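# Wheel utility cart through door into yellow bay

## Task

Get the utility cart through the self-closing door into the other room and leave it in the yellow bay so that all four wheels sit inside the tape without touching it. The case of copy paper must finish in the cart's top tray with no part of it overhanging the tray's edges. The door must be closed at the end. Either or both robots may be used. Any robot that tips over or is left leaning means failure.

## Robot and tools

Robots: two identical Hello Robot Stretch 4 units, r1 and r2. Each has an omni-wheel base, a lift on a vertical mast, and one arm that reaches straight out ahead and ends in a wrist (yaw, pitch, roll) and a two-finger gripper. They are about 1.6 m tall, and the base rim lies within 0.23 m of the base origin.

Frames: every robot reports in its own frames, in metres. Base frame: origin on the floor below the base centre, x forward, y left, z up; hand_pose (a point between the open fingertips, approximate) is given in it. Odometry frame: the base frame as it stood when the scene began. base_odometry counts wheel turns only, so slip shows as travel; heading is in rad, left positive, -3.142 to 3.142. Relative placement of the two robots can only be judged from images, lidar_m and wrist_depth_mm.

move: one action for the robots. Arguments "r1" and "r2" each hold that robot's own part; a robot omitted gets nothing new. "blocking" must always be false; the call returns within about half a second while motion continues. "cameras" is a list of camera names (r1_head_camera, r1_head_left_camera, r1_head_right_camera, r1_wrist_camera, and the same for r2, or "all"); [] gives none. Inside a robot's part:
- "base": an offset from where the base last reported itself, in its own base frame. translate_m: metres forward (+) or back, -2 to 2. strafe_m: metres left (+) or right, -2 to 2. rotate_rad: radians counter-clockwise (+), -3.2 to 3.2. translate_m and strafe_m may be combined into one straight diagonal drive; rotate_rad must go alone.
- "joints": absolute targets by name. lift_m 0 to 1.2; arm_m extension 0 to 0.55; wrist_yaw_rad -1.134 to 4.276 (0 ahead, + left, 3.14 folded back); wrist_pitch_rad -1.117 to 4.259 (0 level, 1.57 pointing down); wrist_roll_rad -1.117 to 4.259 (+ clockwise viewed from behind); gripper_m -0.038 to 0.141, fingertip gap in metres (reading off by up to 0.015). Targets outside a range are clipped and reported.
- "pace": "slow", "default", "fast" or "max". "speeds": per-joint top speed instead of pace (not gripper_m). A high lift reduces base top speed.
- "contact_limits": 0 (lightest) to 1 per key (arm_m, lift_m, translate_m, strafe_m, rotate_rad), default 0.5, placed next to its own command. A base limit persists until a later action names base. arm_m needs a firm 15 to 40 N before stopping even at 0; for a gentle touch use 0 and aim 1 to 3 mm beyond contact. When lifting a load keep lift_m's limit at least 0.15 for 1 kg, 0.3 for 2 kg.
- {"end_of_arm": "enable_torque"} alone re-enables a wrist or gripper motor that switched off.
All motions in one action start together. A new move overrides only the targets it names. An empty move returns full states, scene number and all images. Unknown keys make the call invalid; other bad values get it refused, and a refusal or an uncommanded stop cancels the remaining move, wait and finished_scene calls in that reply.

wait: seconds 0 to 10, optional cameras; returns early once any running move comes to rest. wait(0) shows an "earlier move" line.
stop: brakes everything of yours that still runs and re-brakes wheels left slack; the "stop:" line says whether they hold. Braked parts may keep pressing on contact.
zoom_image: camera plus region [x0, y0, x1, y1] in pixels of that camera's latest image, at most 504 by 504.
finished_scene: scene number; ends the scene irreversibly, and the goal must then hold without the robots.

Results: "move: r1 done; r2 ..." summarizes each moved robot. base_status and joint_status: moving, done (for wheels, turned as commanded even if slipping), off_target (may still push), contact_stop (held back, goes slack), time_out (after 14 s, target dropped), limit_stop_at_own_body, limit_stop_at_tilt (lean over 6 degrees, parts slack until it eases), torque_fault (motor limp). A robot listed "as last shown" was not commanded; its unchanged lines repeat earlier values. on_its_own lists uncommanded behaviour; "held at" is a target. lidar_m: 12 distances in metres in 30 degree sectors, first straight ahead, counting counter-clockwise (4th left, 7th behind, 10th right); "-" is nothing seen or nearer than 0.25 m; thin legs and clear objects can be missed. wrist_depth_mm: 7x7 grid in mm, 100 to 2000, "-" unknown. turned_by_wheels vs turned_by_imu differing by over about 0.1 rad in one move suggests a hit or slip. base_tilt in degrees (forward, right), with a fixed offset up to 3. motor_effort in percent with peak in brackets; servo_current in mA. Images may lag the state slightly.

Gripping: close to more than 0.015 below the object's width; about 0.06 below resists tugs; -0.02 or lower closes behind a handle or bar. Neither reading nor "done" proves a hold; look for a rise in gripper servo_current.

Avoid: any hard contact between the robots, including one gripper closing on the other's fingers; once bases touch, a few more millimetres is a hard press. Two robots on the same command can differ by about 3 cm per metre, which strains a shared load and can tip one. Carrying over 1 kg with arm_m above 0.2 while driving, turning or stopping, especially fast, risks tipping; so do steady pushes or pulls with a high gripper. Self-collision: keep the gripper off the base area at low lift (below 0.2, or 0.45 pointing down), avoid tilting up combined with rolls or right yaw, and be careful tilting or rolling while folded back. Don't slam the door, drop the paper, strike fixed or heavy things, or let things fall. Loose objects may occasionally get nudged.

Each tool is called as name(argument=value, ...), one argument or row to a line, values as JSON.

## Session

move(
  blocking=false,
)

Scene clock: 0.00 s.
r1.base_odometry: x=+0.000 y=+0.000 heading=+0.000
r1.turned_by_wheels: +0.000
r1.turned_by_imu: +0.000
r1.base_tilt: forward=-1.6 right=+1.3
r1.lidar_m: 0.96 1.73 2.02 2.40 3.92 1.60 0.85 0.77 0.78 0.89 0.77 0.78
r1.base_status: not commanded
r1.joint_positions: lift_m=+0.124 arm_m=+0.000 wrist_yaw_rad=+3.194 wrist_pitch_rad=+0.002 wrist_roll_rad=+0.000 gripper_m=+0.056
r1.joint_status: not commanded
r1.measured_speeds: all 0
r1.motor_effort: lift_m=+19 arm_m=-4 wheel_0=-2 wheel_1=+1 wheel_2=+0
r1.servo_current: wrist_yaw_rad=59 wrist_pitch_rad=46 wrist_roll_rad=46 gripper_m=39
r1.hand_pose: x=-0.1216 y=+0.0722 z=+0.3019 quat_wxyz=(-0.026, -0.001, +0.000, +1.000) (m; r1's base frame)
r1.wrist_depth_mm: - 135 - - - - - / - 123 135 - - - - / - 121 191 - - - - / 110 136 194 - - - - / 137 - - - 1618 - - / 226 - 190 1098 188 1160 1118 / 224 163 750 798 768 768 759
r2.base_odometry: x=+0.000 y=+0.000 heading=+0.000
r2.turned_by_wheels: +0.000
r2.turned_by_imu: +0.000
r2.base_tilt: forward=-0.6 right=+0.1
r2.lidar_m: 1.29 1.32 1.58 2.33 2.36 2.78 1.41 1.41 2.77 2.39 2.42 1.48
r2.base_status: not commanded
r2.joint_positions: lift_m=+0.200 arm_m=+0.000 wrist_yaw_rad=+3.211 wrist_pitch_rad=+0.001 wrist_roll_rad=+0.000 gripper_m=+0.056
r2.joint_status: not commanded
r2.measured_speeds: all 0
r2.motor_effort: lift_m=+18 arm_m=-4 wheel_0=-1 wheel_1=+1 wheel_2=+1
r2.servo_current: wrist_yaw_rad=46 wrist_pitch_rad=39 wrist_roll_rad=52 gripper_m=52
r2.hand_pose: x=-0.1229 y=+0.0671 z=+0.3779 quat_wxyz=(-0.035, -0.001, +0.000, +0.999) (m; r2's base frame)
r2.wrist_depth_mm: - - 137 - - - - / - - 137 - - - - / - 109 138 - - - - / - 140 175 - - - - / 214 - - - - - - / 213 1281 196 1255 190 1336 1182 / 208 243 866 - - 854 878
pictures: r1_head_camera, r1_head_left_camera, r1_head_right_camera, r1_wrist_camera, r2_head_camera, r2_head_left_camera, r2_head_right_camera, r2_wrist_camera
Images, in order (width x height): r1_head_camera 420x560, r1_head_left_camera 420x672, r1_head_right_camera 420x672, r1_wrist_camera 616x392, r2_head_camera 420x560, r2_head_left_camera 420x672, r2_head_right_camera 420x672, r2_wrist_camera 616x392.

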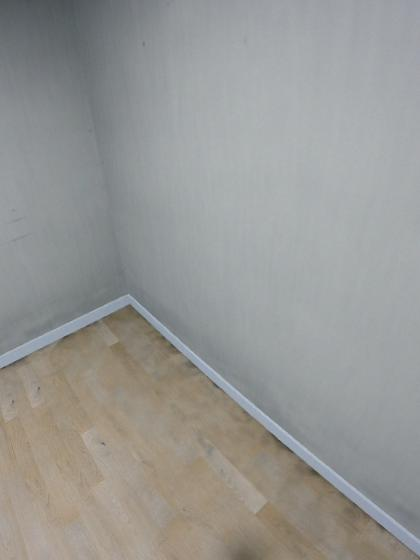

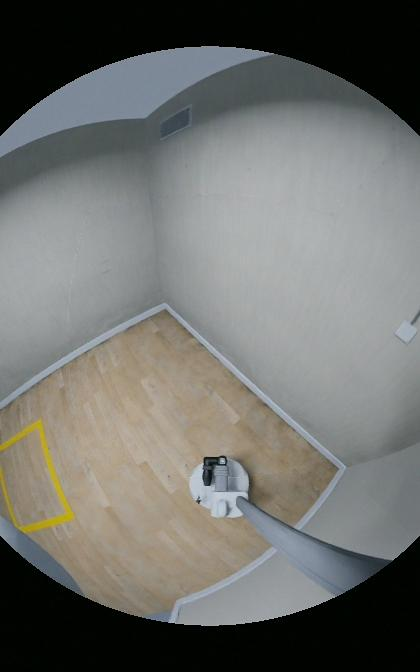

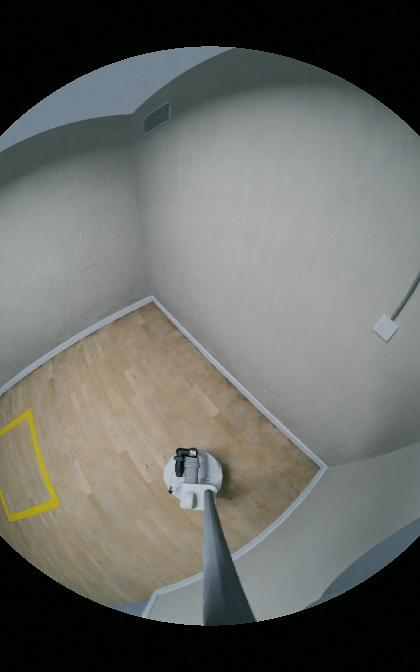

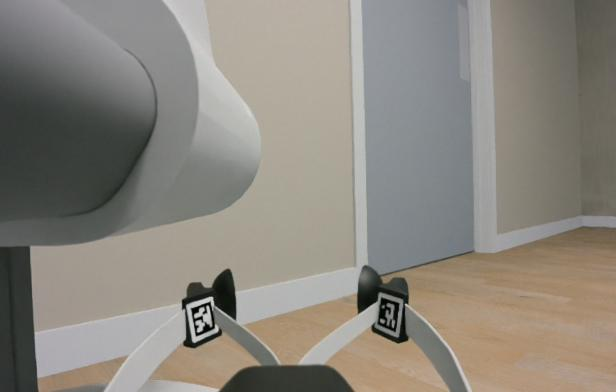

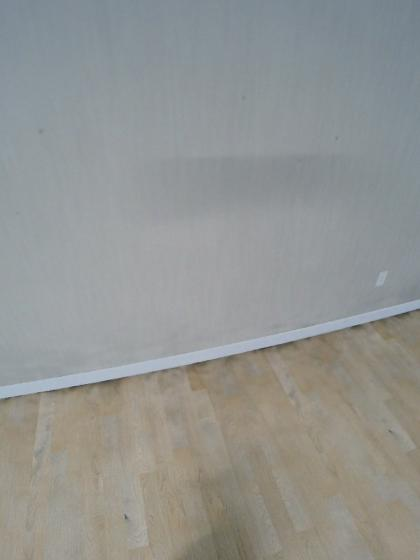

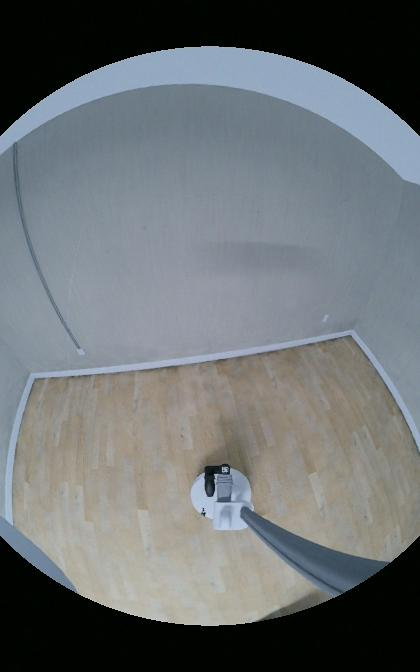

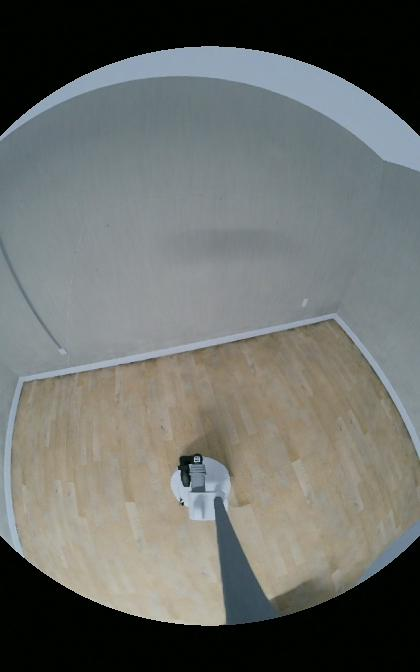

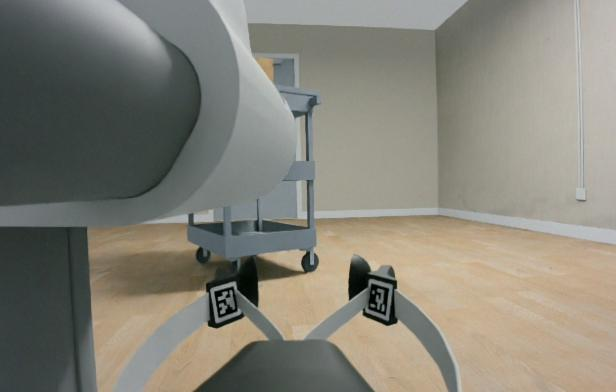

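move(
  blocking=false,
  r1={"base":{"rotate_rad":2.2},"joints":{"lift_m":0.5}},
  r2={"base":{"rotate_rad":2.9},"joints":{"lift_m":0.8}},
)

wait(
  seconds=2.5,
)

wait(
  seconds=2,
)

wait(
  seconds=0.3,
  cameras=["r1_head_camera","r1_head_left_camera","r2_head_camera","r2_head_left_camera","r2_head_right_camera"],
)

zoom_image(
  camera="r2_head_camera",
  region=[0, 0, 420, 420],
)

Scene clock: 11.20 s.
move: r1 moving; r2 moving
r1.base_odometry: x=+0.000 y=+0.000 heading=+0.253
r1.turned_by_wheels: +0.253
r1.turned_by_imu: +0.253
r1.base_tilt: forward=-1.6 right=+1.3
r1.lidar_m: 1.15 2.01 2.11 2.98 2.65 1.07 0.80 0.74 0.81 0.80 0.72 0.82
r1.base_status: rotate_rad moving
r1.joint_positions: lift_m=+0.162 arm_m=+0.000 wrist_yaw_rad=+3.194 wrist_pitch_rad=+0.002 wrist_roll_rad=+0.000 gripper_m=+0.056
r1.joint_status: lift_m moving
r1.measured_speeds: translate_m=+0.000 strafe_m=+0.000 rotate_rad=+0.974 lift_m=+0.146 arm_m=+0.000 wrist_yaw_rad=+0.000 wrist_pitch_rad=+0.000 wrist_roll_rad=+0.000
r1.motor_effort: lift_m=+24(27) arm_m=-4(4) wheel_0=-7(9) wheel_1=-6(7) wheel_2=-6(7)
r1.servo_current: wrist_yaw_rad=46(59) wrist_pitch_rad=39(52) wrist_roll_rad=33(65) gripper_m=39(46)
r1.hand_pose: x=-0.1216 y=+0.0722 z=+0.3395 quat_wxyz=(-0.026, -0.001, +0.000, +1.000) (m; r1's base frame)
r1.wrist_depth_mm: - 135 - - - - 1808 / - 123 135 - - - 1808 / - 121 192 - - - 1756 / 111 136 195 - - - 1808 / 137 - - - - - 1808 / 216 - 190 - 188 1229 1229 / 224 151 831 153 854 820 878
r2.base_odometry: x=+0.000 y=+0.000 heading=+0.252
r2.turned_by_wheels: +0.252
r2.turned_by_imu: +0.245
r2.base_tilt: forward=-0.7 right=+0.0
r2.lidar_m: 1.29 1.38 1.94 2.33 2.46 3.37 1.44 3.35 2.49 2.40 1.84 1.36
r2.base_status: rotate_rad moving
r2.joint_positions: lift_m=+0.238 arm_m=+0.000 wrist_yaw_rad=+3.211 wrist_pitch_rad=+0.001 wrist_roll_rad=+0.000 gripper_m=+0.056
r2.joint_status: lift_m moving
r2.measured_speeds: translate_m=+0.002 strafe_m=+0.000 rotate_rad=+0.977 lift_m=+0.146 arm_m=+0.000 wrist_yaw_rad=+0.000 wrist_pitch_rad=+0.000 wrist_roll_rad=+0.000
r2.motor_effort: lift_m=+23(25) arm_m=-4(4) wheel_0=-4(9) wheel_1=-10(10) wheel_2=-10(11)
r2.servo_current: wrist_yaw_rad=52(52) wrist_pitch_rad=46(46) wrist_roll_rad=52(65) gripper_m=46(52)
r2.hand_pose: x=-0.1229 y=+0.0671 z=+0.4157 quat_wxyz=(-0.035, -0.001, +0.000, +0.999) (m; r2's base frame)
r2.wrist_depth_mm: - - 137 - - - - / - - 137 1756 - - - / - 110 138 - - - - / - 140 176 - - - - / 215 - - - - - - / 213 1366 196 1430 190 1464 1281 / 210 242 1008 - - 976 946
pictures: none

Scene clock: 13.23 s.
earlier move: r1 done; r2 moving
r1.base_odometry: x=+0.000 y=+0.000 heading=+2.200
r1.turned_by_wheels: +1.947
r1.turned_by_imu: +1.958
r1.base_tilt: forward=-1.6 right=+1.3
r1.lidar_m: 3.90 1.25 0.81 0.75 0.76 0.84 0.77 0.79 1.01 2.01 2.05 2.61
r1.base_status: done
r1.joint_positions: lift_m=+0.500 arm_m=+0.000 wrist_yaw_rad=+3.194 wrist_pitch_rad=+0.002 wrist_roll_rad=+0.000 gripper_m=+0.056
r1.joint_status: all done
r1.measured_speeds: all 0
r1.motor_effort: lift_m=+24(28) arm_m=-4(4) wheel_0=-1(10) wheel_1=+1(9) wheel_2=+1(8)
r1.servo_current: wrist_yaw_rad=52(65) wrist_pitch_rad=33(52) wrist_roll_rad=39(65) gripper_m=39(52)
r1.hand_pose: x=-0.1216 y=+0.0722 z=+0.6771 quat_wxyz=(-0.026, -0.001, +0.000, +1.000) (m; r1's base frame)
r1.wrist_depth_mm: - 135 - - - - - / - 123 135 - - - - / - 121 190 - - - - / 110 136 194 - - - - / 137 - - - - - - / 216 - 190 - 187 - - / - 141 - 137 - - -
r2.base_odometry: x=+0.000 y=+0.000 heading=+2.899
r2.turned_by_wheels: +2.647
r2.turned_by_imu: +2.577
r2.base_tilt: forward=-0.7 right=+0.1
r2.lidar_m: 3.45 1.41 3.33 2.47 2.40 1.80 1.35 1.29 1.40 1.94 2.34 2.47
r2.base_status: rotate_rad moving
r2.joint_positions: lift_m=+0.768 arm_m=+0.000 wrist_yaw_rad=+3.211 wrist_pitch_rad=+0.001 wrist_roll_rad=+0.000 gripper_m=+0.056
r2.joint_status: lift_m moving
r2.measured_speeds: translate_m=+0.000 strafe_m=+0.000 rotate_rad=+0.000 lift_m=+0.144 arm_m=+0.000 wrist_yaw_rad=+0.000 wrist_pitch_rad=+0.000 wrist_roll_rad=+0.000
r2.motor_effort: lift_m=+22(26) arm_m=-4(4) wheel_0=-4(10) wheel_1=-4(10) wheel_2=-5(13)
r2.servo_current: wrist_yaw_rad=46(52) wrist_pitch_rad=46(46) wrist_roll_rad=46(65) gripper_m=52(52)
r2.hand_pose: x=-0.1228 y=+0.0671 z=+0.9455 quat_wxyz=(-0.035, -0.001, +0.000, +0.999) (m; r2's base frame)
r2.wrist_depth_mm: - - 137 - - - - / - 107 137 - - - - / - 113 138 234 - - - / - 140 164 - - - - / 215 - - - - - - / 213 - 190 - 188 - - / 211 122 - - - 1863 -
wait: 2.03 of 2.5 s (r1 has come to rest)
pictures: none

Scene clock: 13.97 s.
earlier move: r2 done
r1.base_odometry: x=+0.000 y=+0.000 heading=+2.200
r1.turned_by_wheels: +0.000
r1.turned_by_imu: +0.000
r1.base_tilt: forward=-1.6 right=+1.3
r1.lidar_m: 3.91 1.25 0.83 0.75 0.77 0.85 0.75 0.80 1.03 2.01 2.06 2.58
r1.base_status: done
r1.joint_positions: lift_m=+0.500 arm_m=+0.000 wrist_yaw_rad=+3.194 wrist_pitch_rad=+0.002 wrist_roll_rad=+0.000 gripper_m=+0.056
r1.joint_status: all done
r1.measured_speeds: all 0
r1.motor_effort: lift_m=+24(28) arm_m=-4(4) wheel_0=-1(10) wheel_1=+1(9) wheel_2=+1(8)
r1.servo_current: wrist_yaw_rad=26(65) wrist_pitch_rad=46(52) wrist_roll_rad=59(65) gripper_m=39(52)
r1.hand_pose: x=-0.1216 y=+0.0722 z=+0.6771 quat_wxyz=(-0.026, -0.001, +0.000, +1.000) (m; r1's base frame)
r1.wrist_depth_mm: - 135 - - - - - / - 122 135 - - - - / - 121 190 - - - - / 110 136 195 - - - - / 137 - - - - - - / 214 - 190 - 188 - - / - 140 - 137 - - -
r2.base_odometry: x=+0.000 y=+0.000 heading=+2.899
r2.turned_by_wheels: +0.000
r2.turned_by_imu: +0.000
r2.base_tilt: forward=-0.7 right=+0.0
r2.lidar_m: 3.44 1.42 3.31 2.45 2.39 1.84 1.34 1.30 1.40 1.94 2.34 2.47
r2.base_status: done
r2.joint_positions: lift_m=+0.800 arm_m=+0.000 wrist_yaw_rad=+3.211 wrist_pitch_rad=+0.001 wrist_roll_rad=+0.000 gripper_m=+0.056
r2.joint_status: all done
r2.measured_speeds: all 0
r2.motor_effort: lift_m=+21(26) arm_m=-4(4) wheel_0=-3(10) wheel_1=-4(10) wheel_2=-5(13)
r2.servo_current: wrist_yaw_rad=46(52) wrist_pitch_rad=33(46) wrist_roll_rad=46(65) gripper_m=52(59)
r2.hand_pose: x=-0.1228 y=+0.0671 z=+0.9776 quat_wxyz=(-0.035, -0.001, +0.000, +0.999) (m; r2's base frame)
r2.wrist_depth_mm: - - 137 - - - - / - 107 138 - - - - / - 113 138 233 - - - / - 140 164 - - - - / 215 - - - - - - / 213 - 190 - 188 - - / 211 123 - - - - -
wait: 0.73 of 2 s (r2 has come to rest)
pictures: none

Scene clock: 14.27 s.
r1.base_odometry: x=+0.000 y=+0.000 heading=+2.200
r1.turned_by_wheels: +0.000
r1.turned_by_imu: +0.000
r1.base_tilt: forward=-1.6 right=+1.3
r1.lidar_m: 3.94 1.24 0.81 0.75 0.77 0.84 0.77 0.79 0.99 2.02 2.04 2.55
r1.base_status: done
r1.joint_positions: lift_m=+0.500 arm_m=+0.000 wrist_yaw_rad=+3.194 wrist_pitch_rad=+0.002 wrist_roll_rad=+0.000 gripper_m=+0.056
r1.joint_status: all done
r1.measured_speeds: all 0
r1.motor_effort: lift_m=+24(28) arm_m=-4(4) wheel_0=-2(10) wheel_1=+1(9) wheel_2=+1(8)
r1.servo_current: wrist_yaw_rad=52(65) wrist_pitch_rad=39(52) wrist_roll_rad=39(65) gripper_m=46(52)
r1.hand_pose: x=-0.1216 y=+0.0722 z=+0.6771 quat_wxyz=(-0.026, -0.001, +0.000, +1.000) (m; r1's base frame)
r1.wrist_depth_mm: - 135 - - - - - / - 123 135 - - - - / - 121 191 - - - - / 110 136 194 - - - - / 137 - - - - - - / 216 - 191 - 188 - - / - 140 - 137 - - -
r2.base_odometry: x=+0.000 y=+0.000 heading=+2.899
r2.turned_by_wheels: +0.000
r2.turned_by_imu: +0.000
r2.base_tilt: forward=-0.7 right=+0.0
r2.lidar_m: 3.46 1.40 3.32 2.46 2.40 1.83 1.36 1.30 1.38 1.95 2.33 2.49
r2.base_status: done
r2.joint_positions: lift_m=+0.800 arm_m=+0.000 wrist_yaw_rad=+3.211 wrist_pitch_rad=+0.001 wrist_roll_rad=+0.000 gripper_m=+0.056
r2.joint_status: all done
r2.measured_speeds: all 0
r2.motor_effort: lift_m=+21(26) arm_m=-4(4) wheel_0=-3(10) wheel_1=-4(10) wheel_2=-5(13)
r2.servo_current: wrist_yaw_rad=46(52) wrist_pitch_rad=33(46) wrist_roll_rad=46(65) gripper_m=46(59)
r2.hand_pose: x=-0.1228 y=+0.0671 z=+0.9776 quat_wxyz=(-0.035, -0.001, +0.000, +0.999) (m; r2's base frame)
r2.wrist_depth_mm: - - 137 - - - - / - 107 137 - - - - / - 113 138 233 - - - / - 140 164 - - - - / 216 - - - - - - / 213 - 189 - 189 - - / 211 123 - - - - -
wait: 0.30 s; at rest by 0.27 s
pictures: r1_head_camera, r1_head_left_camera, r2_head_camera, r2_head_left_camera, r2_head_right_camera
Images, in order (width x height): r1_head_camera 420x560, r1_head_left_camera 420x672, r2_head_camera 420x560, r2_head_left_camera 420x672, r2_head_right_camera 420x672.

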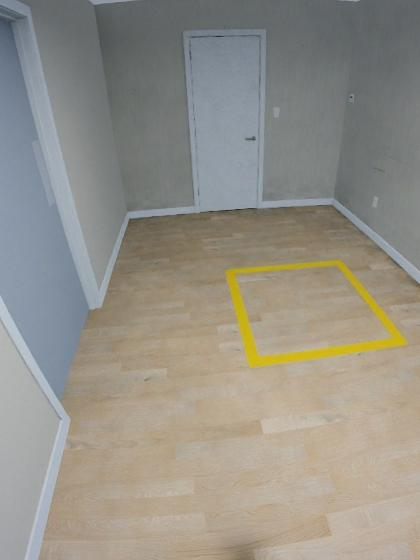

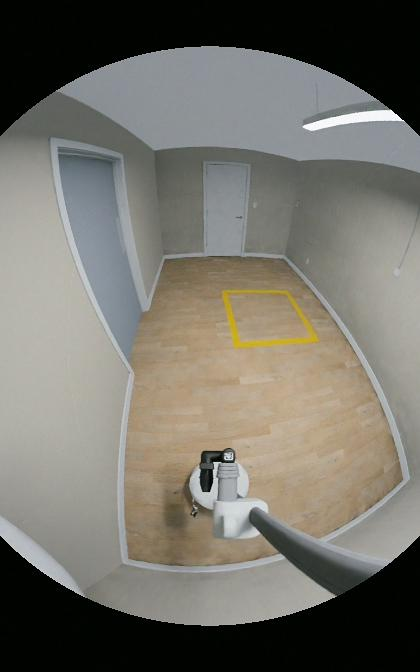

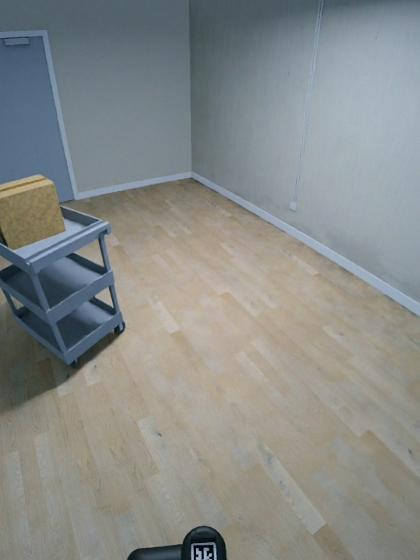

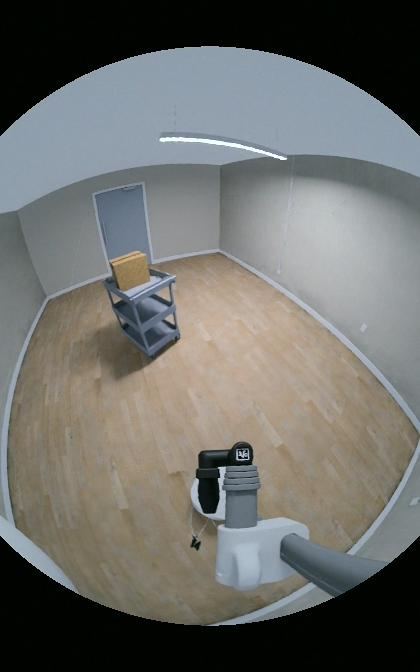

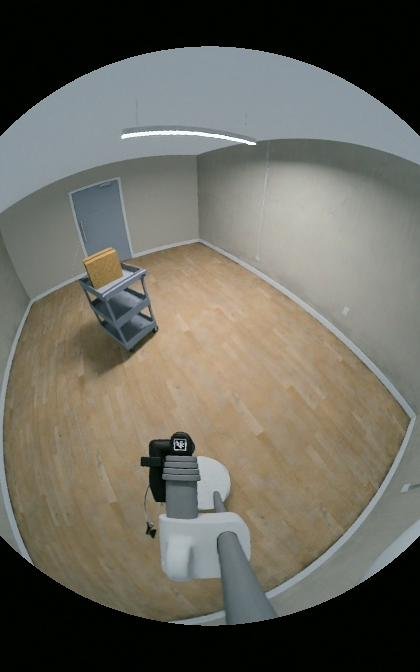

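Scaled by 1.200 from the camera's 420x560 image, which has a finer 1200x1600 frame.

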